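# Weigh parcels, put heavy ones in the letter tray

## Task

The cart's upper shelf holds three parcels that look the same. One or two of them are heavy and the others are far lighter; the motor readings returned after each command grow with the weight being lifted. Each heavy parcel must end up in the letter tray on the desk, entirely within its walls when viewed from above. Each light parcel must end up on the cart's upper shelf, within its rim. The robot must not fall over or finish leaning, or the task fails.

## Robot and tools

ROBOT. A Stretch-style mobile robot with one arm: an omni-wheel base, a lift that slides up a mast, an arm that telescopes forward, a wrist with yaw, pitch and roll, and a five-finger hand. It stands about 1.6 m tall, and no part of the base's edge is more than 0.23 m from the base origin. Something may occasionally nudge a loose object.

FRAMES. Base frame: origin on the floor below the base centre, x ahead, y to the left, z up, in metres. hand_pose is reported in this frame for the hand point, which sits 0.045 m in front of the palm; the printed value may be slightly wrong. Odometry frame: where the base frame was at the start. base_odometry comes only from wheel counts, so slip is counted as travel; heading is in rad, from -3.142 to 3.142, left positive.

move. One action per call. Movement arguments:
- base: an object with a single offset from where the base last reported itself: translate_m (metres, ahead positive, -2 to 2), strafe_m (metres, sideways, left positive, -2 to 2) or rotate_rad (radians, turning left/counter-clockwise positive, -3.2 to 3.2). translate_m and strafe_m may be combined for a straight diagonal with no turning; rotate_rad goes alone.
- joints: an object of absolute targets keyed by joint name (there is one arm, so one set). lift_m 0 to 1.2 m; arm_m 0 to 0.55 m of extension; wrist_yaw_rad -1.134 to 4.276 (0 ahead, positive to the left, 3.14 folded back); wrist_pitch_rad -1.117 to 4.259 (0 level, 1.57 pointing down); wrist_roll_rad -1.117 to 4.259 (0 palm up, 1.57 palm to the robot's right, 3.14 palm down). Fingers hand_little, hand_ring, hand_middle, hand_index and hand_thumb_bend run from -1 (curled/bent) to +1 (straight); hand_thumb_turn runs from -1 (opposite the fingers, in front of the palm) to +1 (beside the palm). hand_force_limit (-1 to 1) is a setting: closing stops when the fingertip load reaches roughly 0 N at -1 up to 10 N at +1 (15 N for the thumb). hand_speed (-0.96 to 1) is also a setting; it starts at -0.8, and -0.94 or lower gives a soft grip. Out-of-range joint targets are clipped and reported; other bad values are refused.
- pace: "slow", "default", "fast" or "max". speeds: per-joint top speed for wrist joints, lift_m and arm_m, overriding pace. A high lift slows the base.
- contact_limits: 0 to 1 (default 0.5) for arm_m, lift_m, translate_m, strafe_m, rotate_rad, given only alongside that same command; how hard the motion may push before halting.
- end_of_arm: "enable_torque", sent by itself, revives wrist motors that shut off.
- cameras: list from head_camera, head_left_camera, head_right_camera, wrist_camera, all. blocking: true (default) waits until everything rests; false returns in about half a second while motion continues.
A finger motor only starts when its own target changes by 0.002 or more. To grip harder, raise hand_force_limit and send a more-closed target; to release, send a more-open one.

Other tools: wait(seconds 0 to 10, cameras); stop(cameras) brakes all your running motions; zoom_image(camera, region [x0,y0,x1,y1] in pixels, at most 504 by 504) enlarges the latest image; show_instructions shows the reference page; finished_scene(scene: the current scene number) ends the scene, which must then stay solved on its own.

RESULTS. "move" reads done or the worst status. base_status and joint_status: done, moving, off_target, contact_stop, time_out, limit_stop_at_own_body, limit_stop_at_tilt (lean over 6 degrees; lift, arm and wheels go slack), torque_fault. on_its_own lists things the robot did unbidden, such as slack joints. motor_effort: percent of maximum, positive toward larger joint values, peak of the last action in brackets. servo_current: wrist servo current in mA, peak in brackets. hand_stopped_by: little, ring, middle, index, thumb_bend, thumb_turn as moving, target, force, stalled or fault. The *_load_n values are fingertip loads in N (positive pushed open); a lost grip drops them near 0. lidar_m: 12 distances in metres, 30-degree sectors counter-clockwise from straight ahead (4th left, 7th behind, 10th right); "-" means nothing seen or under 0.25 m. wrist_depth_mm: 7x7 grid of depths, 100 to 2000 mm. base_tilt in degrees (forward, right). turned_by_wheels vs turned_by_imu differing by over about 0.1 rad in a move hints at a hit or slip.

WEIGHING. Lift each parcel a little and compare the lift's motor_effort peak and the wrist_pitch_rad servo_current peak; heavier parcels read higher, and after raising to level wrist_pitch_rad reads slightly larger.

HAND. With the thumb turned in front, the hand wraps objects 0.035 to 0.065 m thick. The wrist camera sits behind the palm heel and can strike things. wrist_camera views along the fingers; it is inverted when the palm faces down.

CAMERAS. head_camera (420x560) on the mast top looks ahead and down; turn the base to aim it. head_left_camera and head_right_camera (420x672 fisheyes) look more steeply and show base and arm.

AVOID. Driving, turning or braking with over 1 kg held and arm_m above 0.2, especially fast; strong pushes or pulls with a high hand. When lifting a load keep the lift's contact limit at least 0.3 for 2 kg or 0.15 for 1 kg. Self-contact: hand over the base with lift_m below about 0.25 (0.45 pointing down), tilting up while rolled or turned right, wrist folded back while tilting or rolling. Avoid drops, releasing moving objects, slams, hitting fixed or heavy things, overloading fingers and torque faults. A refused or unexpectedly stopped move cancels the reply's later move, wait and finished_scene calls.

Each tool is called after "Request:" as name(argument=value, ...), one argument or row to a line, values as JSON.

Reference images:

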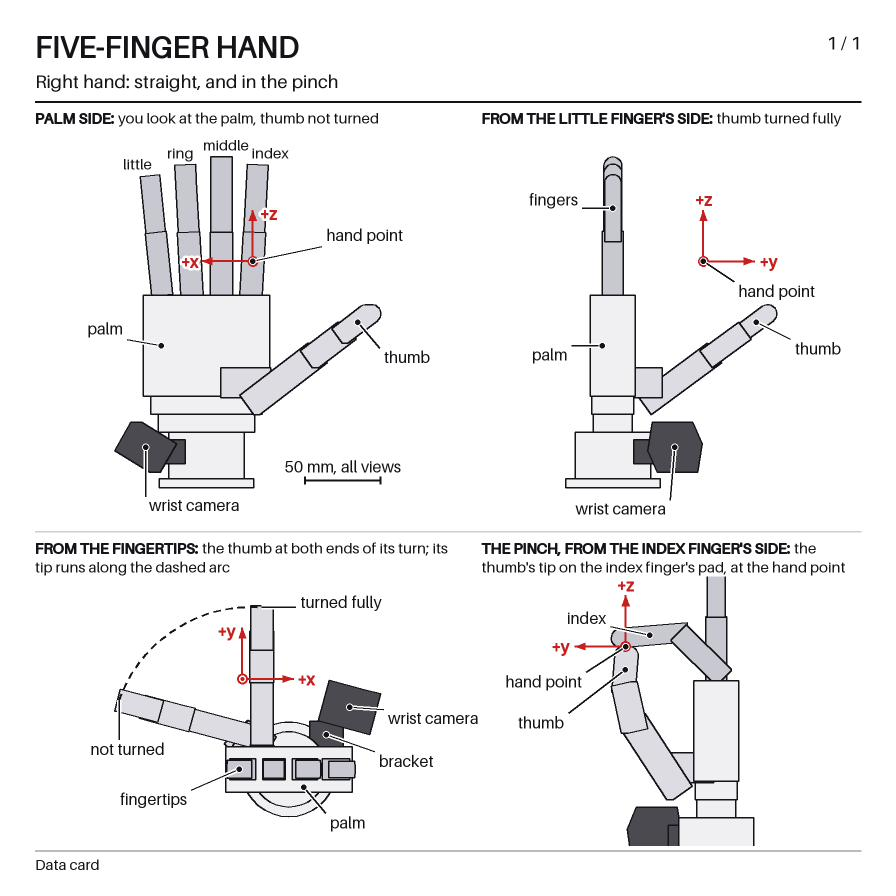

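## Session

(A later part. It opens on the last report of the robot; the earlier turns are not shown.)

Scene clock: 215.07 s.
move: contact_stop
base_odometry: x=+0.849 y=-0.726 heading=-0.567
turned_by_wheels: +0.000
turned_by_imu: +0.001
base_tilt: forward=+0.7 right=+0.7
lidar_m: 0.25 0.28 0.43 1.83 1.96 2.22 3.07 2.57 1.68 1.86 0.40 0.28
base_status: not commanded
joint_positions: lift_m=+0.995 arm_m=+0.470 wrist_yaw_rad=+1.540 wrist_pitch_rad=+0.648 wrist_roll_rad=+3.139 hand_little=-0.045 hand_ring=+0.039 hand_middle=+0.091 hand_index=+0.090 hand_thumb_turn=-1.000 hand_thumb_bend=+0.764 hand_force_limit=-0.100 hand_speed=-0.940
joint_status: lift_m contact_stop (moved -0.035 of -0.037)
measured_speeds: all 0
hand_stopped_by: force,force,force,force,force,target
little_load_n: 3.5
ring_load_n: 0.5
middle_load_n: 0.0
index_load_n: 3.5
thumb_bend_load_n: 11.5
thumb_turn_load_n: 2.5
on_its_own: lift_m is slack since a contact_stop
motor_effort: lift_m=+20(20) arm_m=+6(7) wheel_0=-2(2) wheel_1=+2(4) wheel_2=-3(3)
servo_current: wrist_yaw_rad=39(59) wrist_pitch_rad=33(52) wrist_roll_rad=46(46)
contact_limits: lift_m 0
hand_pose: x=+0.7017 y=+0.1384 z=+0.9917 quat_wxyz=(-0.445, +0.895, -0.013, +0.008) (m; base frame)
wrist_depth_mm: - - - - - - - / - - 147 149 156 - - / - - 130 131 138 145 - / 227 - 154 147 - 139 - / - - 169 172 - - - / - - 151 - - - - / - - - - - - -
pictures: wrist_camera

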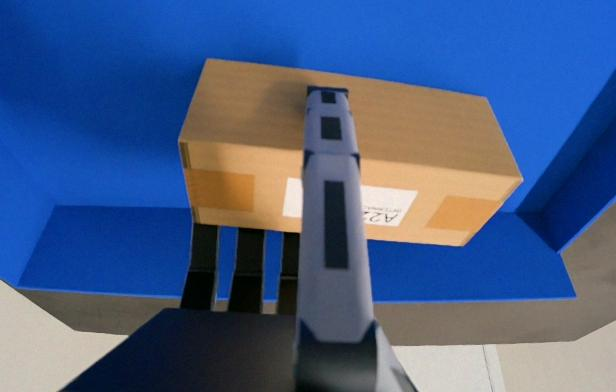

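Request:
move(
  joints={"lift_m": 0.997},
)

Request:
move(
  joints={"hand_middle":0.25,"hand_index":0.25,"hand_ring":0.25,"hand_little":0.25,"hand_thumb_bend":1.0,"hand_speed":-0.7},
)

Request:
move(
  joints={"lift_m": 1.07},
  pace="slow",
  cameras=["wrist_camera"],
)

Scene clock: 218.30 s.
move: done
base_odometry: x=+0.849 y=-0.726 heading=-0.567
turned_by_wheels: +0.000
turned_by_imu: +0.001
base_tilt: forward=+0.6 right=+0.6
lidar_m: 0.25 0.28 0.39 1.84 1.99 2.25 3.04 2.58 1.64 1.85 0.36 0.26
base_status: not commanded
joint_positions: lift_m=+0.997 arm_m=+0.470 wrist_yaw_rad=+1.540 wrist_pitch_rad=+0.648 wrist_roll_rad=+3.139 hand_little=-0.045 hand_ring=+0.039 hand_middle=+0.091 hand_index=+0.090 hand_thumb_turn=-1.000 hand_thumb_bend=+0.764 hand_force_limit=-0.100 hand_speed=-0.940
joint_status: all done
measured_speeds: all 0
hand_stopped_by: force,force,force,force,force,target
little_load_n: 4.0
ring_load_n: 0.5
middle_load_n: 0.0
index_load_n: 4.5
thumb_bend_load_n: 11.5
thumb_turn_load_n: 2.5
motor_effort: lift_m=+22(23) arm_m=+6(7) wheel_0=-2(2) wheel_1=+2(2) wheel_2=-3(3)
servo_current: wrist_yaw_rad=59(78) wrist_pitch_rad=39(52) wrist_roll_rad=46(59)
hand_pose: x=+0.7017 y=+0.1384 z=+0.9935 quat_wxyz=(-0.445, +0.895, -0.013, +0.008) (m; base frame)
wrist_depth_mm: - - - - - - - / - - 147 149 157 - - / - - 130 132 139 146 - / 228 - 154 147 - 139 - / - - 169 172 - - - / - - 151 - - - - / - - - - - - -
pictures: none

Scene clock: 219.33 s.
move: done
base_odometry: x=+0.849 y=-0.726 heading=-0.567
turned_by_wheels: +0.000
turned_by_imu: +0.001
base_tilt: forward=+0.7 right=+0.7
lidar_m: 0.25 0.27 0.40 1.83 1.94 2.26 3.03 2.56 1.68 1.84 0.41 0.28
base_status: not commanded
joint_positions: lift_m=+0.997 arm_m=+0.470 wrist_yaw_rad=+1.540 wrist_pitch_rad=+0.651 wrist_roll_rad=+3.139 hand_little=+0.250 hand_ring=+0.250 hand_middle=+0.250 hand_index=+0.250 hand_thumb_turn=-1.000 hand_thumb_bend=+1.000 hand_force_limit=-0.100 hand_speed=-0.700
joint_status: all done
measured_speeds: all 0
hand_stopped_by: target,target,target,target,target,target
little_load_n: 0.0
ring_load_n: 0.0
middle_load_n: 0.0
index_load_n: 0.0
thumb_bend_load_n: 0.0
thumb_turn_load_n: 0.0
motor_effort: lift_m=+22(22) arm_m=+6(7) wheel_0=+0(2) wheel_1=+1(3) wheel_2=+0(3)
servo_current: wrist_yaw_rad=33(72) wrist_pitch_rad=33(52) wrist_roll_rad=39(59)
hand_pose: x=+0.7017 y=+0.1379 z=+0.9931 quat_wxyz=(-0.444, +0.896, -0.013, +0.007) (m; base frame)
wrist_depth_mm: - - - - - - - / - - - 123 - - - / - - 131 138 148 153 - / - - 138 137 - 137 - / - - 173 162 - 155 - / - - 153 - - - - / - - - - - - -
pictures: none

Scene clock: 220.83 s.
move: done
base_odometry: x=+0.849 y=-0.726 heading=-0.567
turned_by_wheels: +0.000
turned_by_imu: +0.001
base_tilt: forward=+0.7 right=+0.7
lidar_m: 0.26 0.27 0.41 1.84 1.94 2.25 3.06 2.59 1.68 1.83 0.39 0.26
base_status: not commanded
joint_positions: lift_m=+1.069 arm_m=+0.470 wrist_yaw_rad=+1.540 wrist_pitch_rad=+0.651 wrist_roll_rad=+3.139 hand_little=+0.250 hand_ring=+0.250 hand_middle=+0.250 hand_index=+0.250 hand_thumb_turn=-1.000 hand_thumb_bend=+1.000 hand_force_limit=-0.100 hand_speed=-0.700
joint_status: all done
measured_speeds: all 0
hand_stopped_by: target,target,target,target,target,target
little_load_n: 0.0
ring_load_n: 0.0
middle_load_n: 0.0
index_load_n: 0.0
thumb_bend_load_n: 0.0
thumb_turn_load_n: 0.0
motor_effort: lift_m=+29(31) arm_m=+6(7) wheel_0=+0(0) wheel_1=+1(1) wheel_2=+0(1)
servo_current: wrist_yaw_rad=46(65) wrist_pitch_rad=46(59) wrist_roll_rad=46(52)
hand_pose: x=+0.7017 y=+0.1379 z=+1.0656 quat_wxyz=(-0.444, +0.896, -0.013, +0.007) (m; base frame)
wrist_depth_mm: - - 184 191 202 - - / 233 - 179 172 185 189 - / 249 - - 201 201 - - / 250 - - - - - - / - - 179 180 - - - / - - 153 - - - - / - - - - - - -
pictures: wrist_camera

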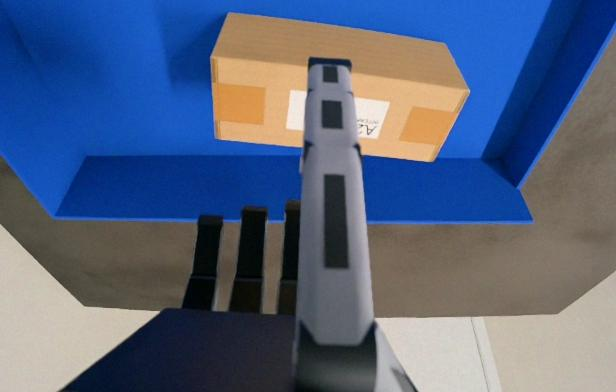

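Request:
move(
  joints={"lift_m": 1.1},
)

Request:
move(
  joints={"arm_m": 0.08},
  cameras=["head_camera"],
)

Request:
move(
  base={"translate_m": -0.35},
  pace="fast",
)

Request:
move(
  base={"rotate_rad": 1.578},
  joints={"lift_m": 0.88},
  pace="fast",
)

Request:
move(
  base={"translate_m": 0.751, "strafe_m": 1.476},
  pace="fast",
  cameras=["head_camera"],
)

Scene clock: 230.23 s.
move: done
base_odometry: x=+0.849 y=-0.726 heading=-0.567
turned_by_wheels: +0.000
turned_by_imu: +0.001
base_tilt: forward=+0.6 right=+0.6
lidar_m: 0.25 0.28 0.40 1.83 1.98 2.23 3.05 2.58 1.70 1.87 0.38 0.28
base_status: not commanded
joint_positions: lift_m=+1.099 arm_m=+0.470 wrist_yaw_rad=+1.540 wrist_pitch_rad=+0.651 wrist_roll_rad=+3.139 hand_little=+0.250 hand_ring=+0.250 hand_middle=+0.250 hand_index=+0.250 hand_thumb_turn=-1.000 hand_thumb_bend=+1.000 hand_force_limit=-0.100 hand_speed=-0.700
joint_status: all done
measured_speeds: all 0
hand_stopped_by: target,target,target,target,target,target
little_load_n: -0.5
ring_load_n: 0.0
middle_load_n: 0.0
index_load_n: 0.0
thumb_bend_load_n: 0.0
thumb_turn_load_n: 0.0
motor_effort: lift_m=+29(31) arm_m=+6(7) wheel_0=+0(0) wheel_1=+1(1) wheel_2=+0(1)
servo_current: wrist_yaw_rad=46(65) wrist_pitch_rad=33(52) wrist_roll_rad=33(52)
hand_pose: x=+0.7017 y=+0.1379 z=+1.0956 quat_wxyz=(-0.444, +0.896, -0.013, +0.007) (m; base frame)
wrist_depth_mm: - - 197 198 211 - - / 246 - 220 202 212 - - / 264 - - - - - - / - - - - - - - / - - 179 180 - - - / - - 153 - - - - / - - - - - - -
pictures: none

Scene clock: 232.50 s.
move: done
base_odometry: x=+0.849 y=-0.726 heading=-0.567
turned_by_wheels: +0.000
turned_by_imu: +0.001
base_tilt: forward=+0.6 right=+0.6
lidar_m: 0.25 0.27 0.42 1.83 1.96 2.23 3.04 2.60 1.68 1.85 0.40 0.28
base_status: not commanded
joint_positions: lift_m=+1.099 arm_m=+0.080 wrist_yaw_rad=+1.540 wrist_pitch_rad=+0.651 wrist_roll_rad=+3.139 hand_little=+0.250 hand_ring=+0.250 hand_middle=+0.250 hand_index=+0.250 hand_thumb_turn=-1.000 hand_thumb_bend=+1.000 hand_force_limit=-0.100 hand_speed=-0.700
joint_status: all done
measured_speeds: all 0
hand_stopped_by: target,target,target,target,target,target
little_load_n: 0.0
ring_load_n: 0.0
middle_load_n: 0.0
index_load_n: 0.0
thumb_bend_load_n: 0.0
thumb_turn_load_n: 0.0
motor_effort: lift_m=+28(29) arm_m=-7(10) wheel_0=+0(0) wheel_1=+0(1) wheel_2=+0(1)
servo_current: wrist_yaw_rad=39(72) wrist_pitch_rad=39(59) wrist_roll_rad=39(52)
hand_pose: x=+0.3123 y=+0.1379 z=+1.0956 quat_wxyz=(-0.444, +0.896, -0.013, +0.007) (m; base frame)
wrist_depth_mm: - - - - 1229 1205 1182 / - - - 110 1397 1366 1366 / - - - - - 1537 1537 / - - - - - 1863 1808 / - - 179 - - - - / - - 153 - - - - / - - - - - - -
pictures: head_camera

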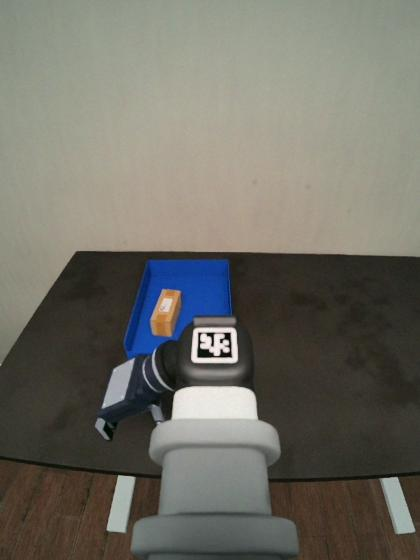

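Scene clock: 235.03 s.
move: done
base_odometry: x=+0.554 y=-0.538 heading=-0.567
turned_by_wheels: +0.000
turned_by_imu: +0.001
base_tilt: forward=+0.6 right=+0.7
lidar_m: 0.60 0.67 1.94 1.85 1.97 1.98 2.68 2.56 1.61 1.57 0.84 0.65
base_status: done
joint_positions: lift_m=+1.099 arm_m=+0.080 wrist_yaw_rad=+1.540 wrist_pitch_rad=+0.651 wrist_roll_rad=+3.139 hand_little=+0.250 hand_ring=+0.250 hand_middle=+0.250 hand_index=+0.250 hand_thumb_turn=-1.000 hand_thumb_bend=+1.000 hand_force_limit=-0.100 hand_speed=-0.700
joint_status: not commanded
measured_speeds: all 0
hand_stopped_by: target,target,target,target,target,target
little_load_n: 0.0
ring_load_n: 0.0
middle_load_n: 0.0
index_load_n: 0.0
thumb_bend_load_n: 0.0
thumb_turn_load_n: 0.0
motor_effort: lift_m=+28(29) arm_m=-6(7) wheel_0=-1(6) wheel_1=-1(8) wheel_2=+0(13)
servo_current: wrist_yaw_rad=33(65) wrist_pitch_rad=46(52) wrist_roll_rad=39(52)
hand_pose: x=+0.3122 y=+0.1379 z=+1.0956 quat_wxyz=(-0.444, +0.896, -0.013, +0.007) (m; base frame)
wrist_depth_mm: 1205 1229 1229 1255 1229 1182 1205 / 1366 1366 1397 1281 1366 1308 1336 / 1537 1618 1576 1618 - 1576 1576 / - 1921 1808 1863 - 1863 1863 / - - 185 185 - - - / - - 153 - - - - / - - - - - - -
pictures: none

Scene clock: 237.53 s.
move: done
base_odometry: x=+0.554 y=-0.538 heading=+1.010
turned_by_wheels: +1.578
turned_by_imu: +1.583
base_tilt: forward=+0.6 right=+0.7
lidar_m: 1.84 1.95 1.97 2.66 2.53 1.61 1.57 0.87 0.62 0.60 0.63 1.91
base_status: done
joint_positions: lift_m=+0.881 arm_m=+0.080 wrist_yaw_rad=+1.540 wrist_pitch_rad=+0.651 wrist_roll_rad=+3.139 hand_little=+0.250 hand_ring=+0.250 hand_middle=+0.250 hand_index=+0.250 hand_thumb_turn=-1.000 hand_thumb_bend=+1.000 hand_force_limit=-0.100 hand_speed=-0.700
joint_status: all done
measured_speeds: all 0
hand_stopped_by: target,target,target,target,target,target
little_load_n: 0.0
ring_load_n: 0.0
middle_load_n: 0.0
index_load_n: 0.0
thumb_bend_load_n: 0.0
thumb_turn_load_n: 0.0
motor_effort: lift_m=+15(26) arm_m=-6(6) wheel_0=-2(6) wheel_1=-2(10) wheel_2=-1(9)
servo_current: wrist_yaw_rad=46(65) wrist_pitch_rad=52(59) wrist_roll_rad=39(52)
hand_pose: x=+0.3122 y=+0.1379 z=+0.8767 quat_wxyz=(-0.444, +0.896, -0.013, +0.007) (m; base frame)
wrist_depth_mm: 991 991 1008 1008 976 976 976 / 1118 1138 1118 1078 1118 1118 1098 / 1308 1308 1281 1308 1255 1281 1255 / 1576 1576 1499 1464 - 1499 1499 / 1808 1921 185 186 - 1863 1863 / - - 158 160 - - - / - - - - - - -
pictures: none

Scene clock: 243.20 s.
move: done
base_odometry: x=-0.297 y=+0.883 heading=+1.010
turned_by_wheels: +0.000
turned_by_imu: -0.002
base_tilt: forward=+0.6 right=+0.7
lidar_m: 0.60 0.67 1.78 1.13 1.23 1.80 2.28 2.38 2.20 2.14 1.64 1.21
base_status: done
joint_positions: lift_m=+0.881 arm_m=+0.080 wrist_yaw_rad=+1.540 wrist_pitch_rad=+0.651 wrist_roll_rad=+3.139 hand_little=+0.250 hand_ring=+0.250 hand_middle=+0.250 hand_index=+0.250 hand_thumb_turn=-1.000 hand_thumb_bend=+1.000 hand_force_limit=-0.100 hand_speed=-0.700
joint_status: not commanded
measured_speeds: all 0
hand_stopped_by: target,target,target,target,target,target
little_load_n: 0.0
ring_load_n: 0.0
middle_load_n: 0.0
index_load_n: 0.0
thumb_bend_load_n: 0.0
thumb_turn_load_n: 0.0
motor_effort: lift_m=+15(16) arm_m=-6(6) wheel_0=-1(7) wheel_1=+1(14) wheel_2=-1(10)
servo_current: wrist_yaw_rad=39(72) wrist_pitch_rad=33(52) wrist_roll_rad=39(52)
hand_pose: x=+0.3122 y=+0.1379 z=+0.8766 quat_wxyz=(-0.444, +0.896, -0.013, +0.007) (m; base frame)
wrist_depth_mm: - 976 1008 1008 976 976 976 / 1160 1118 1138 1060 1118 1098 1060 / 1229 1308 1308 1308 1229 1281 1255 / 433 1576 1499 1499 - 1499 1499 / - 1808 184 185 - - - / - - 153 - - 1255 - / - - - - - - -
pictures: head_camera

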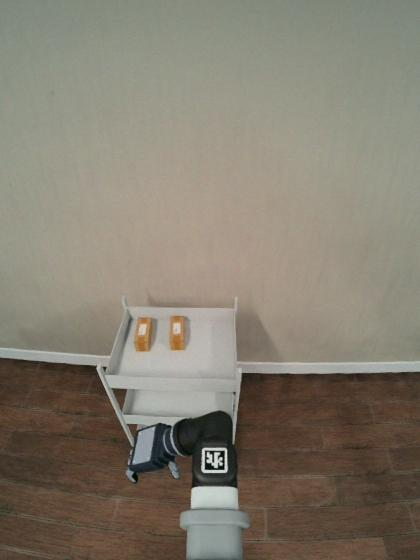

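Request:
move(
  base={"translate_m": 0.35},
  joints={"arm_m": 0.305, "wrist_yaw_rad": 1.68, "hand_middle":0.4,"hand_index":0.4,"hand_ring":0.4,"hand_little":0.4},
)

Request:
move(
  joints={"lift_m": 0.752},
  speeds={"lift_m": 0.15},
  contact_limits={"lift_m": 0.2},
  cameras=["wrist_camera", "head_camera"],
)

Scene clock: 252.73 s.
move: done
base_odometry: x=-0.111 y=+1.180 heading=+1.010
turned_by_wheels: +0.000
turned_by_imu: +0.002
base_tilt: forward=+0.6 right=+0.7
lidar_m: 0.27 0.30 0.41 1.13 1.20 1.74 2.74 2.74 2.21 2.29 1.13 0.32
base_status: done
joint_positions: lift_m=+0.881 arm_m=+0.305 wrist_yaw_rad=+1.679 wrist_pitch_rad=+0.651 wrist_roll_rad=+3.139 hand_little=+0.400 hand_ring=+0.400 hand_middle=+0.400 hand_index=+0.400 hand_thumb_turn=-1.000 hand_thumb_bend=+1.000 hand_force_limit=-0.100 hand_speed=-0.700
joint_status: all done
measured_speeds: all 0
hand_stopped_by: target,target,target,target,target,target
little_load_n: 0.0
ring_load_n: 0.0
middle_load_n: 0.0
index_load_n: 0.0
thumb_bend_load_n: 0.0
thumb_turn_load_n: 0.0
motor_effort: lift_m=+16(16) arm_m=+6(10) wheel_0=+0(6) wheel_1=+1(8) wheel_2=+1(13)
servo_current: wrist_yaw_rad=39(78) wrist_pitch_rad=26(52) wrist_roll_rad=46(59)
hand_pose: x=+0.5170 y=+0.1450 z=+0.8766 quat_wxyz=(-0.443, +0.895, +0.050, -0.023) (m; base frame)
wrist_depth_mm: - - 273 265 298 312 306 / - - 355 338 353 351 - / - - 355 355 - 382 1308 / - - - - - 455 1499 / - - 186 199 - 433 1708 / - - 153 - - - 1397 / - - - - - - -
pictures: none

Scene clock: 254.37 s.
move: done
base_odometry: x=-0.111 y=+1.180 heading=+1.010
turned_by_wheels: +0.000
turned_by_imu: +0.001
base_tilt: forward=+0.6 right=+0.7
lidar_m: 0.26 0.29 0.43 1.13 1.20 1.76 2.72 2.79 2.22 2.29 1.13 0.31
base_status: not commanded
joint_positions: lift_m=+0.753 arm_m=+0.305 wrist_yaw_rad=+1.679 wrist_pitch_rad=+0.651 wrist_roll_rad=+3.139 hand_little=+0.400 hand_ring=+0.400 hand_middle=+0.400 hand_index=+0.400 hand_thumb_turn=-1.000 hand_thumb_bend=+1.000 hand_force_limit=-0.100 hand_speed=-0.700
joint_status: all done
measured_speeds: all 0
hand_stopped_by: target,target,target,target,target,target
little_load_n: 0.0
ring_load_n: 0.0
middle_load_n: 0.0
index_load_n: 0.0
thumb_bend_load_n: 0.0
thumb_turn_load_n: 0.0
motor_effort: lift_m=+15(16) arm_m=+6(6) wheel_0=+0(0) wheel_1=+0(1) wheel_2=+1(1)
servo_current: wrist_yaw_rad=20(65) wrist_pitch_rad=46(59) wrist_roll_rad=52(52)
contact_limits: lift_m 0.2
hand_pose: x=+0.5170 y=+0.1450 z=+0.7487 quat_wxyz=(-0.443, +0.895, +0.050, -0.023) (m; base frame)
wrist_depth_mm: - 187 185 188 186 182 - / - 197 164 158 178 204 204 / - 179 178 173 167 238 236 / - - 278 286 - 282 281 / - - 192 - - 345 - / - - 154 - - 375 - / - - - - - - -
pictures: head_camera, wrist_camera

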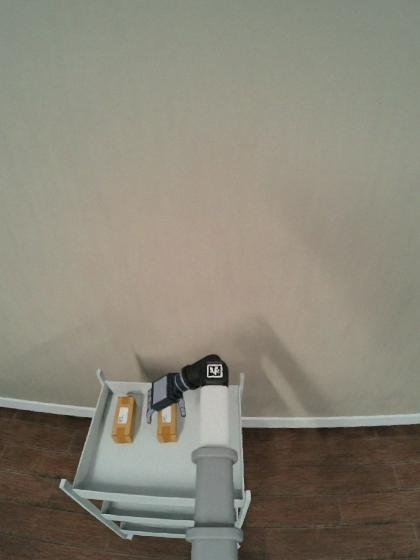

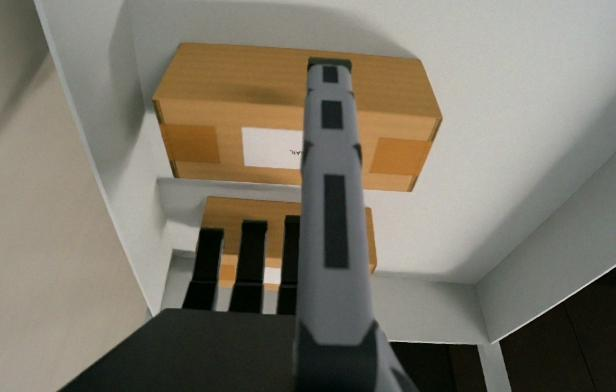

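Request:
move(
  joints={"arm_m": 0.325},
)

Request:
move(
  joints={"lift_m": 0.716},
  speeds={"lift_m": 0.1},
  contact_limits={"lift_m": 0.2},
  cameras=["wrist_camera"],
)

Request:
move(
  joints={"hand_middle":-0.6,"hand_index":-0.6,"hand_ring":0.06,"hand_little":0.02,"hand_thumb_bend":-0.6,"hand_force_limit":-0.6,"hand_speed":-0.93},
)

Request:
move(
  joints={"hand_middle":-0.7,"hand_index":-0.7,"hand_ring":-0.7,"hand_little":-0.7,"hand_thumb_bend":-0.7,"hand_force_limit":-0.6,"hand_speed":-0.94},
)

Request:
move(
  joints={"hand_middle":-0.8,"hand_index":-0.8,"hand_ring":-0.8,"hand_little":-0.8,"hand_thumb_bend":-0.8,"hand_force_limit":-0.1,"hand_speed":-0.94},
  cameras=["wrist_camera"],
)

Scene clock: 262.83 s.
move: done
base_odometry: x=-0.111 y=+1.180 heading=+1.010
turned_by_wheels: +0.000
turned_by_imu: +0.001
base_tilt: forward=+0.7 right=+0.7
lidar_m: 0.26 0.29 0.44 1.15 1.16 1.74 2.74 2.78 2.22 2.30 1.18 0.32
base_status: not commanded
joint_positions: lift_m=+0.753 arm_m=+0.325 wrist_yaw_rad=+1.679 wrist_pitch_rad=+0.651 wrist_roll_rad=+3.139 hand_little=+0.400 hand_ring=+0.400 hand_middle=+0.400 hand_index=+0.400 hand_thumb_turn=-1.000 hand_thumb_bend=+1.000 hand_force_limit=-0.100 hand_speed=-0.700
joint_status: all done
measured_speeds: all 0
hand_stopped_by: target,target,target,target,target,target
little_load_n: 0.0
ring_load_n: 0.0
middle_load_n: 0.0
index_load_n: 0.0
thumb_bend_load_n: 0.0
thumb_turn_load_n: 0.0
motor_effort: lift_m=+15(15) arm_m=+7(9) wheel_0=+0(0) wheel_1=+0(1) wheel_2=+1(1)
servo_current: wrist_yaw_rad=39(65) wrist_pitch_rad=33(65) wrist_roll_rad=46(52)
contact_limits: lift_m 0.2
hand_pose: x=+0.5370 y=+0.1450 z=+0.7487 quat_wxyz=(-0.443, +0.895, +0.050, -0.023) (m; base frame)
wrist_depth_mm: - - 187 187 186 182 - / - - 174 160 180 198 203 / - - 185 173 172 223 236 / - - 285 286 196 282 281 / - - 190 - - 347 - / - - 153 - - 375 - / - - - - - 355 -
pictures: none

Scene clock: 263.80 s.
move: done
base_odometry: x=-0.111 y=+1.180 heading=+1.010
turned_by_wheels: +0.000
turned_by_imu: +0.000
base_tilt: forward=+0.6 right=+0.6
lidar_m: 0.27 0.29 0.39 1.14 1.19 1.75 2.75 2.79 2.24 2.32 1.16 0.32
base_status: not commanded
joint_positions: lift_m=+0.717 arm_m=+0.325 wrist_yaw_rad=+1.679 wrist_pitch_rad=+0.651 wrist_roll_rad=+3.139 hand_little=+0.400 hand_ring=+0.400 hand_middle=+0.400 hand_index=+0.400 hand_thumb_turn=-1.000 hand_thumb_bend=+1.000 hand_force_limit=-0.100 hand_speed=-0.700
joint_status: all done
measured_speeds: all 0
hand_stopped_by: target,target,target,target,target,target
little_load_n: 0.0
ring_load_n: 0.0
middle_load_n: -0.5
index_load_n: 0.0
thumb_bend_load_n: -0.5
thumb_turn_load_n: 0.0
motor_effort: lift_m=+15(15) arm_m=+6(7) wheel_0=+0(0) wheel_1=+1(1) wheel_2=+1(1)
servo_current: wrist_yaw_rad=46(72) wrist_pitch_rad=46(59) wrist_roll_rad=46(46)
contact_limits: lift_m 0.2
hand_pose: x=+0.5370 y=+0.1450 z=+0.7127 quat_wxyz=(-0.443, +0.895, +0.050, -0.023) (m; base frame)
wrist_depth_mm: - 146 147 151 146 143 - / - 168 163 159 167 164 - / - - 148 142 157 160 190 / - - 149 147 142 146 225 / - - 187 174 - 277 279 / - - 154 - - 359 - / - - - - - 347 -
pictures: wrist_camera

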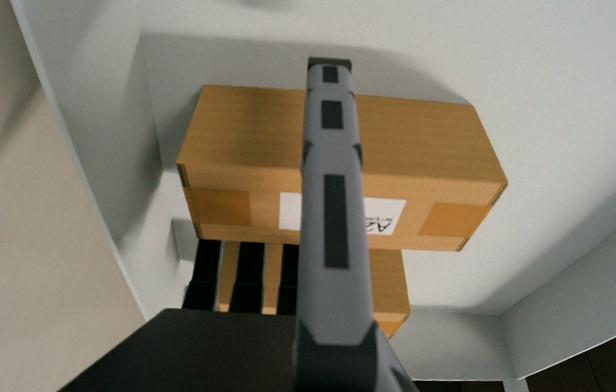

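Scene clock: 270.43 s.
move: off_target
base_odometry: x=-0.111 y=+1.180 heading=+1.010
turned_by_wheels: +0.000
turned_by_imu: +0.002
base_tilt: forward=+0.6 right=+0.7
lidar_m: 0.27 0.31 0.40 1.13 1.22 1.74 2.75 2.78 2.21 2.29 1.16 0.31
base_status: not commanded
joint_positions: lift_m=+0.717 arm_m=+0.325 wrist_yaw_rad=+1.679 wrist_pitch_rad=+0.651 wrist_roll_rad=+3.139 hand_little=+0.020 hand_ring=+0.060 hand_middle=+0.060 hand_index=+0.053 hand_thumb_turn=-1.000 hand_thumb_bend=+0.827 hand_force_limit=-0.600 hand_speed=-0.930
joint_status: hand_middle off_target (ended at +0.060, target -0.600); hand_index off_target (ended at +0.053, target -0.600); hand_thumb_bend off_target (ended at +0.827, target -0.600); the others done
measured_speeds: all 0
hand_stopped_by: target,target,force,force,force,target
little_load_n: 0.0
ring_load_n: 0.0
middle_load_n: 2.5
index_load_n: 3.0
thumb_bend_load_n: 4.0
thumb_turn_load_n: -0.5
motor_effort: lift_m=+15(15) arm_m=+6(7) wheel_0=+0(1) wheel_1=+1(1) wheel_2=+1(1)
servo_current: wrist_yaw_rad=39(65) wrist_pitch_rad=33(72) wrist_roll_rad=46(52)
contact_limits: lift_m 0.2
hand_pose: x=+0.5370 y=+0.1450 z=+0.7127 quat_wxyz=(-0.443, +0.895, +0.050, -0.023) (m; base frame)
wrist_depth_mm: - 146 147 151 146 143 - / - 167 151 153 157 161 - / - - 129 129 136 141 189 / - - 154 147 141 146 225 / - - 172 - - 278 278 / - - 150 - - 359 - / - - - - - 347 -
pictures: none

Scene clock: 273.63 s.
move: off_target
base_odometry: x=-0.111 y=+1.180 heading=+1.010
turned_by_wheels: +0.000
turned_by_imu: +0.001
base_tilt: forward=+0.6 right=+0.6
lidar_m: 0.27 0.29 0.42 1.14 1.19 1.73 2.74 2.75 2.21 2.27 1.16 0.31
base_status: not commanded
joint_positions: lift_m=+0.717 arm_m=+0.325 wrist_yaw_rad=+1.679 wrist_pitch_rad=+0.651 wrist_roll_rad=+3.139 hand_little=-0.069 hand_ring=+0.010 hand_middle=+0.060 hand_index=+0.053 hand_thumb_turn=-1.000 hand_thumb_bend=+0.827 hand_force_limit=-0.600 hand_speed=-0.940
joint_status: hand_little off_target (ended at -0.069, target -0.700); hand_ring off_target (ended at +0.010, target -0.700); hand_middle off_target (ended at +0.060, target -0.700); hand_index off_target (ended at +0.053, target -0.700); hand_thumb_bend off_target (ended at +0.827, target -0.700); the others done
measured_speeds: all 0
hand_stopped_by: force,force,force,force,force,target
little_load_n: 1.5
ring_load_n: 1.0
middle_load_n: 0.5
index_load_n: 2.5
thumb_bend_load_n: 5.0
thumb_turn_load_n: 1.0
motor_effort: lift_m=+15(15) arm_m=+7(7) wheel_0=+0(1) wheel_1=+0(1) wheel_2=+1(1)
servo_current: wrist_yaw_rad=52(72) wrist_pitch_rad=39(52) wrist_roll_rad=46(52)
contact_limits: lift_m 0.2
hand_pose: x=+0.5370 y=+0.1450 z=+0.7127 quat_wxyz=(-0.443, +0.895, +0.050, -0.023) (m; base frame)
wrist_depth_mm: - 146 147 151 146 143 - / - 168 147 152 157 163 - / - - 129 129 135 141 189 / - - 153 147 141 146 225 / - - 169 - - 278 279 / - - 150 - - 359 - / - - - - - 347 -
pictures: none

Scene clock: 274.27 s.
move: off_target
base_odometry: x=-0.111 y=+1.180 heading=+1.010
turned_by_wheels: +0.000
turned_by_imu: +0.000
base_tilt: forward=+0.7 right=+0.7
lidar_m: 0.26 0.31 0.44 1.15 1.22 1.72 2.75 2.72 2.17 2.29 1.13 0.28
base_status: not commanded
joint_positions: lift_m=+0.717 arm_m=+0.325 wrist_yaw_rad=+1.679 wrist_pitch_rad=+0.651 wrist_roll_rad=+3.139 hand_little=-0.107 hand_ring=-0.016 hand_middle=+0.039 hand_index=+0.032 hand_thumb_turn=-1.000 hand_thumb_bend=+0.830 hand_force_limit=-0.100 hand_speed=-0.940
joint_status: hand_little off_target (ended at -0.107, target -0.800); hand_ring off_target (ended at -0.016, target -0.800); hand_middle off_target (ended at +0.039, target -0.800); hand_index off_target (ended at +0.032, target -0.800); hand_thumb_bend off_target (ended at +0.830, target -0.800); the others done
measured_speeds: all 0
hand_stopped_by: force,force,force,force,force,target
little_load_n: 4.5
ring_load_n: 3.0
middle_load_n: 3.0
index_load_n: 4.5
thumb_bend_load_n: 14.0
thumb_turn_load_n: 4.5
motor_effort: lift_m=+15(15) arm_m=+6(7) wheel_0=+0(1) wheel_1=+1(1) wheel_2=+1(1)
servo_current: wrist_yaw_rad=39(65) wrist_pitch_rad=39(52) wrist_roll_rad=39(46)
contact_limits: lift_m 0.2
hand_pose: x=+0.5370 y=+0.1450 z=+0.7127 quat_wxyz=(-0.443, +0.895, +0.050, -0.023) (m; base frame)
wrist_depth_mm: - 146 147 151 146 145 - / - 163 144 150 158 162 - / 111 - 129 128 135 138 191 / - - 153 147 142 146 228 / - - 168 - - 279 282 / - - 150 - - 362 - / - - - - - 345 -
pictures: wrist_camera

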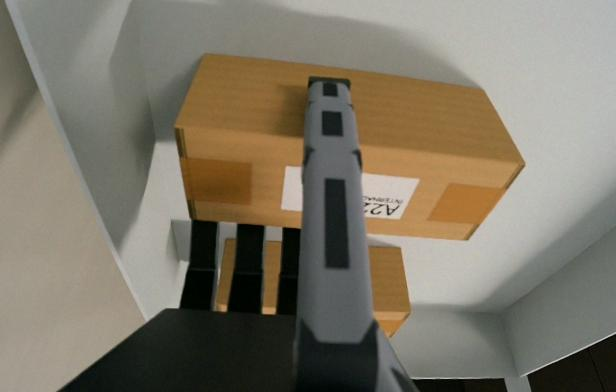

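Request:
move(
  joints={"lift_m": 0.795},
  pace="slow",
)

Request:
move(
  joints={"wrist_pitch_rad": 0.2},
)

Request:
move(
  joints={"wrist_pitch_rad": 0.65},
  cameras=["wrist_camera"],
)

Scene clock: 278.83 s.
move: done
base_odometry: x=-0.111 y=+1.180 heading=+1.010
turned_by_wheels: +0.000
turned_by_imu: +0.002
base_tilt: forward=+0.7 right=+0.7
lidar_m: 0.27 0.29 0.42 1.14 1.20 1.76 2.74 2.73 2.22 2.28 1.13 0.31
base_status: not commanded
joint_positions: lift_m=+0.794 arm_m=+0.325 wrist_yaw_rad=+1.679 wrist_pitch_rad=+0.651 wrist_roll_rad=+3.139 hand_little=-0.107 hand_ring=-0.016 hand_middle=+0.039 hand_index=+0.032 hand_thumb_turn=-1.000 hand_thumb_bend=+0.830 hand_force_limit=-0.100 hand_speed=-0.940
joint_status: all done
measured_speeds: all 0
hand_stopped_by: force,force,force,force,force,target
little_load_n: 4.0
ring_load_n: 2.5
middle_load_n: 3.0
index_load_n: 5.0
thumb_bend_load_n: 14.0
thumb_turn_load_n: 5.0
motor_effort: lift_m=+29(31) arm_m=+6(7) wheel_0=+0(1) wheel_1=+0(1) wheel_2=+1(1)
servo_current: wrist_yaw_rad=33(65) wrist_pitch_rad=39(59) wrist_roll_rad=39(52)
hand_pose: x=+0.5370 y=+0.1450 z=+0.7905 quat_wxyz=(-0.443, +0.895, +0.050, -0.023) (m; base frame)
wrist_depth_mm: - - 224 229 228 225 - / - - 139 148 159 243 249 / - - 129 128 135 136 281 / - - 147 147 142 147 - / - - 167 - - 413 - / - - 150 - - 389 - / - - - - - - -
pictures: none

Scene clock: 279.70 s.
move: done
base_odometry: x=-0.111 y=+1.180 heading=+1.010
turned_by_wheels: +0.000
turned_by_imu: +0.000
base_tilt: forward=+0.6 right=+0.7
lidar_m: 0.27 0.28 0.43 1.13 1.22 1.75 2.73 2.75 2.21 2.26 1.18 0.30
base_status: not commanded
joint_positions: lift_m=+0.794 arm_m=+0.325 wrist_yaw_rad=+1.679 wrist_pitch_rad=+0.211 wrist_roll_rad=+3.139 hand_little=-0.107 hand_ring=-0.016 hand_middle=+0.039 hand_index=+0.032 hand_thumb_turn=-1.000 hand_thumb_bend=+0.830 hand_force_limit=-0.100 hand_speed=-0.940
joint_status: all done
measured_speeds: all 0
hand_stopped_by: force,force,force,force,force,target
little_load_n: 4.0
ring_load_n: 2.5
middle_load_n: 3.0
index_load_n: 5.0
thumb_bend_load_n: 14.0
thumb_turn_load_n: 4.5
motor_effort: lift_m=+29(29) arm_m=+7(7) wheel_0=+0(0) wheel_1=+1(1) wheel_2=+1(1)
servo_current: wrist_yaw_rad=33(65) wrist_pitch_rad=59(202) wrist_roll_rad=39(52)
hand_pose: x=+0.5301 y=+0.2088 z=+0.8673 quat_wxyz=(-0.628, +0.777, +0.043, -0.033) (m; base frame)
wrist_depth_mm: - - 330 271 270 329 - / - - 140 148 161 370 - / - - 129 128 135 136 1464 / - - 147 147 142 147 1397 / - - 167 - - - - / - - 150 - - - - / - - - - - - -
pictures: none

Scene clock: 280.60 s.
move: done
base_odometry: x=-0.111 y=+1.180 heading=+1.010
turned_by_wheels: +0.000
turned_by_imu: +0.000
base_tilt: forward=+0.7 right=+0.7
lidar_m: 0.28 0.29 0.43 1.14 1.18 1.74 2.75 2.74 2.18 2.29 1.18 0.32
base_status: not commanded
joint_positions: lift_m=+0.794 arm_m=+0.325 wrist_yaw_rad=+1.679 wrist_pitch_rad=+0.651 wrist_roll_rad=+3.139 hand_little=-0.107 hand_ring=-0.016 hand_middle=+0.039 hand_index=+0.032 hand_thumb_turn=-1.000 hand_thumb_bend=+0.830 hand_force_limit=-0.100 hand_speed=-0.940
joint_status: all done
measured_speeds: all 0
hand_stopped_by: force,force,force,force,force,target
little_load_n: 4.0
ring_load_n: 3.0
middle_load_n: 3.0
index_load_n: 5.0
thumb_bend_load_n: 14.0
thumb_turn_load_n: 4.5
motor_effort: lift_m=+29(29) arm_m=+6(7) wheel_0=+0(1) wheel_1=+1(1) wheel_2=+1(1)
servo_current: wrist_yaw_rad=59(59) wrist_pitch_rad=59(65) wrist_roll_rad=46(46)
hand_pose: x=+0.5370 y=+0.1450 z=+0.7905 quat_wxyz=(-0.443, +0.895, +0.050, -0.023) (m; base frame)
wrist_depth_mm: - - 224 229 227 224 - / - - 139 148 159 243 248 / - - 129 128 135 136 281 / - - 147 147 142 147 - / - - 167 - - 410 - / - - 150 - - 384 1430 / - - - - - - -
pictures: wrist_camera

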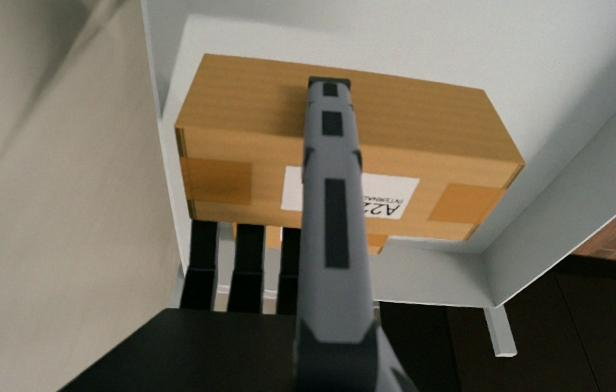

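Request:
move(
  joints={"lift_m": 0.718},
  pace="slow",
  contact_limits={"lift_m": 0.2},
)

Request:
move(
  joints={"hand_middle":0.4,"hand_index":0.4,"hand_ring":0.4,"hand_little":0.4,"hand_thumb_bend":1.0,"hand_speed":-0.6},
)

Request:
move(
  joints={"lift_m": 0.85},
  speeds={"lift_m": 0.2},
  cameras=["wrist_camera"],
)

Request:
move(
  base={"strafe_m": 0.122},
  joints={"arm_m": 0.314, "wrist_yaw_rad": 1.65, "hand_middle":0.3,"hand_index":0.3,"hand_ring":0.3,"hand_little":0.3},
)

Request:
move(
  joints={"lift_m": 0.752},
  speeds={"lift_m": 0.15},
  contact_limits={"lift_m": 0.2},
  cameras=["wrist_camera", "head_camera"],
)

Scene clock: 289.90 s.
move: done
base_odometry: x=-0.111 y=+1.180 heading=+1.010
turned_by_wheels: +0.000
turned_by_imu: +0.002
base_tilt: forward=+0.6 right=+0.6
lidar_m: 0.28 0.29 0.43 1.14 1.20 1.74 2.74 2.76 2.20 2.27 1.17 0.26
base_status: not commanded
joint_positions: lift_m=+0.719 arm_m=+0.325 wrist_yaw_rad=+1.679 wrist_pitch_rad=+0.651 wrist_roll_rad=+3.139 hand_little=-0.107 hand_ring=-0.016 hand_middle=+0.039 hand_index=+0.032 hand_thumb_turn=-1.000 hand_thumb_bend=+0.830 hand_force_limit=-0.100 hand_speed=-0.940
joint_status: all done
measured_speeds: all 0
hand_stopped_by: force,force,force,force,force,target
little_load_n: 4.0
ring_load_n: 2.5
middle_load_n: 3.0
index_load_n: 5.0
thumb_bend_load_n: 13.5
thumb_turn_load_n: 4.5
motor_effort: lift_m=+15(28) arm_m=+6(7) wheel_0=+0(0) wheel_1=+1(1) wheel_2=+1(1)
servo_current: wrist_yaw_rad=39(65) wrist_pitch_rad=33(65) wrist_roll_rad=39(59)
contact_limits: lift_m 0.2
hand_pose: x=+0.5370 y=+0.1450 z=+0.7147 quat_wxyz=(-0.443, +0.895, +0.050, -0.023) (m; base frame)
wrist_depth_mm: - 148 148 153 151 146 - / - 169 141 150 159 163 - / - - 129 128 135 138 191 / - - 153 147 142 147 228 / - - 168 - - 281 282 / - - 150 - - 362 - / - - - - - 347 -
pictures: none

Scene clock: 290.83 s.
move: done
base_odometry: x=-0.111 y=+1.180 heading=+1.010
turned_by_wheels: +0.000
turned_by_imu: +0.000
base_tilt: forward=+0.6 right=+0.7
lidar_m: 0.26 0.30 0.42 1.12 1.20 1.75 2.73 2.76 2.23 2.28 1.17 0.28
base_status: not commanded
joint_positions: lift_m=+0.719 arm_m=+0.325 wrist_yaw_rad=+1.679 wrist_pitch_rad=+0.651 wrist_roll_rad=+3.139 hand_little=+0.400 hand_ring=+0.400 hand_middle=+0.400 hand_index=+0.400 hand_thumb_turn=-1.000 hand_thumb_bend=+1.000 hand_force_limit=-0.100 hand_speed=-0.600
joint_status: all done
measured_speeds: all 0
hand_stopped_by: target,target,target,target,target,target
little_load_n: 0.0
ring_load_n: 0.0
middle_load_n: 0.0
index_load_n: 0.0
thumb_bend_load_n: 0.0
thumb_turn_load_n: -0.5
motor_effort: lift_m=+15(15) arm_m=+6(7) wheel_0=+0(1) wheel_1=+0(1) wheel_2=+1(1)
servo_current: wrist_yaw_rad=46(65) wrist_pitch_rad=46(52) wrist_roll_rad=39(52)
contact_limits: lift_m 0.2
hand_pose: x=+0.5370 y=+0.1450 z=+0.7147 quat_wxyz=(-0.443, +0.895, +0.050, -0.023) (m; base frame)
wrist_depth_mm: - 148 149 153 151 146 - / - 170 146 138 160 163 - / - - 132 132 137 144 193 / - - 152 151 144 149 228 / - - 191 - - 282 281 / - - 154 - - 362 - / - - - - - 347 -
pictures: none

Scene clock: 292.43 s.
move: done
base_odometry: x=-0.111 y=+1.180 heading=+1.010
turned_by_wheels: +0.000
turned_by_imu: +0.001
base_tilt: forward=+0.6 right=+0.6
lidar_m: 0.25 0.28 0.42 1.12 1.17 1.74 2.70 2.78 2.21 2.27 1.16 0.33
base_status: not commanded
joint_positions: lift_m=+0.849 arm_m=+0.325 wrist_yaw_rad=+1.679 wrist_pitch_rad=+0.651 wrist_roll_rad=+3.139 hand_little=+0.400 hand_ring=+0.400 hand_middle=+0.400 hand_index=+0.400 hand_thumb_turn=-1.000 hand_thumb_bend=+1.000 hand_force_limit=-0.100 hand_speed=-0.600
joint_status: all done
measured_speeds: all 0
hand_stopped_by: target,target,target,target,target,target
little_load_n: 0.0
ring_load_n: -0.5
middle_load_n: 0.0
index_load_n: 0.0
thumb_bend_load_n: 0.0
thumb_turn_load_n: 0.0
motor_effort: lift_m=+29(31) arm_m=+6(7) wheel_0=+0(0) wheel_1=+1(1) wheel_2=+1(1)
servo_current: wrist_yaw_rad=33(72) wrist_pitch_rad=26(52) wrist_roll_rad=46(46)
hand_pose: x=+0.5370 y=+0.1450 z=+0.8456 quat_wxyz=(-0.443, +0.895, +0.050, -0.023) (m; base frame)
wrist_depth_mm: - - 273 229 227 276 - / - - 330 312 257 314 310 / - - 349 336 355 362 - / - - 347 343 - 433 1537 / - - 186 - - - 1618 / - - 153 - - - - / - - - - - - -
pictures: wrist_camera

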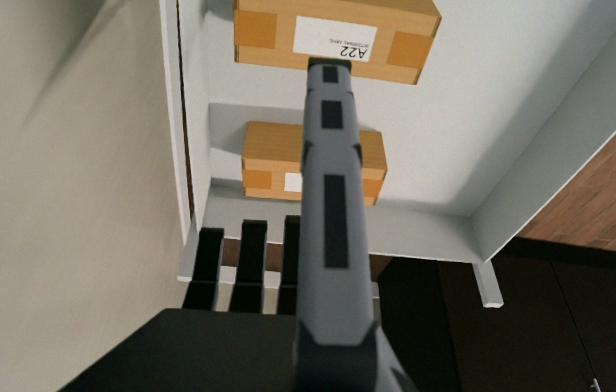

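Scene clock: 294.03 s.
move: done
base_odometry: x=-0.214 y=+1.244 heading=+1.010
turned_by_wheels: +0.000
turned_by_imu: +0.000
base_tilt: forward=+0.6 right=+0.7
lidar_m: 0.28 0.27 1.28 1.02 1.05 1.56 2.64 2.75 2.36 2.31 1.15 0.30
base_status: done
joint_positions: lift_m=+0.849 arm_m=+0.314 wrist_yaw_rad=+1.651 wrist_pitch_rad=+0.651 wrist_roll_rad=+3.139 hand_little=+0.300 hand_ring=+0.300 hand_middle=+0.300 hand_index=+0.300 hand_thumb_turn=-1.000 hand_thumb_bend=+1.000 hand_force_limit=-0.100 hand_speed=-0.600
joint_status: all done
measured_speeds: all 0
hand_stopped_by: target,target,target,target,target,target
little_load_n: 0.0
ring_load_n: 0.0
middle_load_n: 0.0
index_load_n: 0.0
thumb_bend_load_n: 0.0
thumb_turn_load_n: 0.0
motor_effort: lift_m=+28(29) arm_m=-6(10) wheel_0=+1(9) wheel_1=-1(12) wheel_2=+0(4)
servo_current: wrist_yaw_rad=46(72) wrist_pitch_rad=33(65) wrist_roll_rad=39(52)
hand_pose: x=+0.5305 y=+0.1438 z=+0.8456 quat_wxyz=(-0.444, +0.895, +0.037, -0.017) (m; base frame)
wrist_depth_mm: - - 281 236 239 276 - / - - 320 247 258 315 310 / - - 309 315 345 349 - / - - 1499 1430 - 1499 330 / - - 185 185 - - - / - - 153 - - - - / - - - - - - -
pictures: none

Scene clock: 295.47 s.
move: done
base_odometry: x=-0.214 y=+1.244 heading=+1.010
turned_by_wheels: +0.000
turned_by_imu: +0.001
base_tilt: forward=+0.7 right=+0.7
lidar_m: 0.27 0.29 1.24 1.00 1.09 1.56 2.66 2.73 2.35 2.34 1.16 0.28
base_status: not commanded
joint_positions: lift_m=+0.753 arm_m=+0.314 wrist_yaw_rad=+1.651 wrist_pitch_rad=+0.651 wrist_roll_rad=+3.139 hand_little=+0.300 hand_ring=+0.300 hand_middle=+0.300 hand_index=+0.300 hand_thumb_turn=-1.000 hand_thumb_bend=+1.000 hand_force_limit=-0.100 hand_speed=-0.600
joint_status: all done
measured_speeds: all 0
hand_stopped_by: target,target,target,target,target,target
little_load_n: 0.0
ring_load_n: 0.0
middle_load_n: 0.0
index_load_n: 0.0
thumb_bend_load_n: 0.0
thumb_turn_load_n: 0.0
motor_effort: lift_m=+15(27) arm_m=-6(7) wheel_0=+1(1) wheel_1=-1(1) wheel_2=+0(0)
servo_current: wrist_yaw_rad=39(65) wrist_pitch_rad=33(46) wrist_roll_rad=26(52)
contact_limits: lift_m 0.2
hand_pose: x=+0.5305 y=+0.1438 z=+0.7487 quat_wxyz=(-0.444, +0.895, +0.037, -0.017) (m; base frame)
wrist_depth_mm: - - 187 188 186 182 - / - - 190 174 196 199 203 / - - 179 173 176 229 236 / - - 258 198 - 282 281 / - - 186 185 - 273 282 / - 202 153 - - - - / - - - - - - -
pictures: head_camera, wrist_camera

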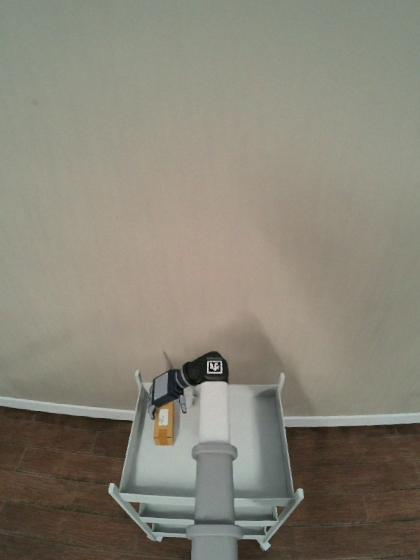

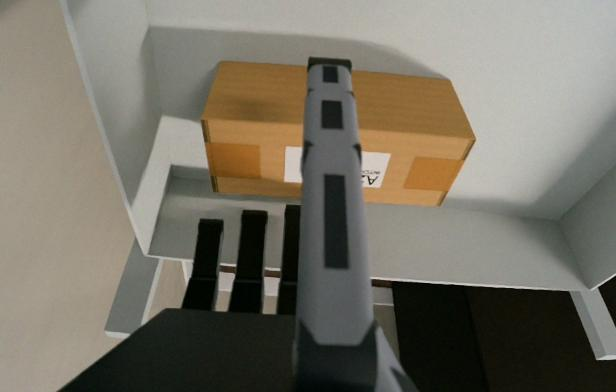

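Request:
move(
  base={"strafe_m": 0.007},
  joints={"hand_middle":0.25,"hand_index":0.25,"hand_ring":0.25,"hand_little":0.25},
  cameras=["wrist_camera"],
)

Scene clock: 300.03 s.
move: done
base_odometry: x=-0.220 y=+1.248 heading=+1.011
turned_by_wheels: +0.000
turned_by_imu: +0.002
base_tilt: forward=+0.6 right=+0.7
lidar_m: 0.25 0.29 1.25 1.00 1.05 1.54 2.64 2.75 2.38 2.35 1.17 0.30
base_status: done
joint_positions: lift_m=+0.753 arm_m=+0.314 wrist_yaw_rad=+1.651 wrist_pitch_rad=+0.651 wrist_roll_rad=+3.139 hand_little=+0.250 hand_ring=+0.250 hand_middle=+0.250 hand_index=+0.250 hand_thumb_turn=-1.000 hand_thumb_bend=+1.000 hand_force_limit=-0.100 hand_speed=-0.600
joint_status: all done
measured_speeds: all 0
hand_stopped_by: target,target,target,target,target,target
little_load_n: 0.0
ring_load_n: 0.0
middle_load_n: 0.0
index_load_n: 0.0
thumb_bend_load_n: 0.0
thumb_turn_load_n: 0.0
motor_effort: lift_m=+15(15) arm_m=-6(6) wheel_0=+1(8) wheel_1=+1(6) wheel_2=+0(3)
servo_current: wrist_yaw_rad=39(72) wrist_pitch_rad=59(72) wrist_roll_rad=46(52)
contact_limits: lift_m 0.2
hand_pose: x=+0.5305 y=+0.1438 z=+0.7487 quat_wxyz=(-0.444, +0.895, +0.037, -0.017) (m; base frame)
wrist_depth_mm: - - 188 188 186 182 - / - - 176 161 185 198 203 / - - 179 173 171 229 236 / - 239 248 197 - 281 281 / - 224 185 182 - 263 272 / - 198 153 - - - - / - - - - - - -
pictures: wrist_camera

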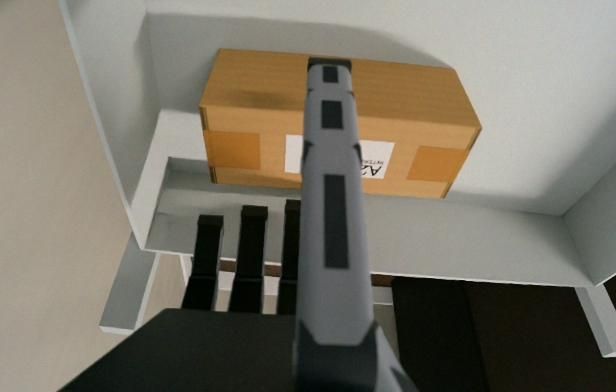

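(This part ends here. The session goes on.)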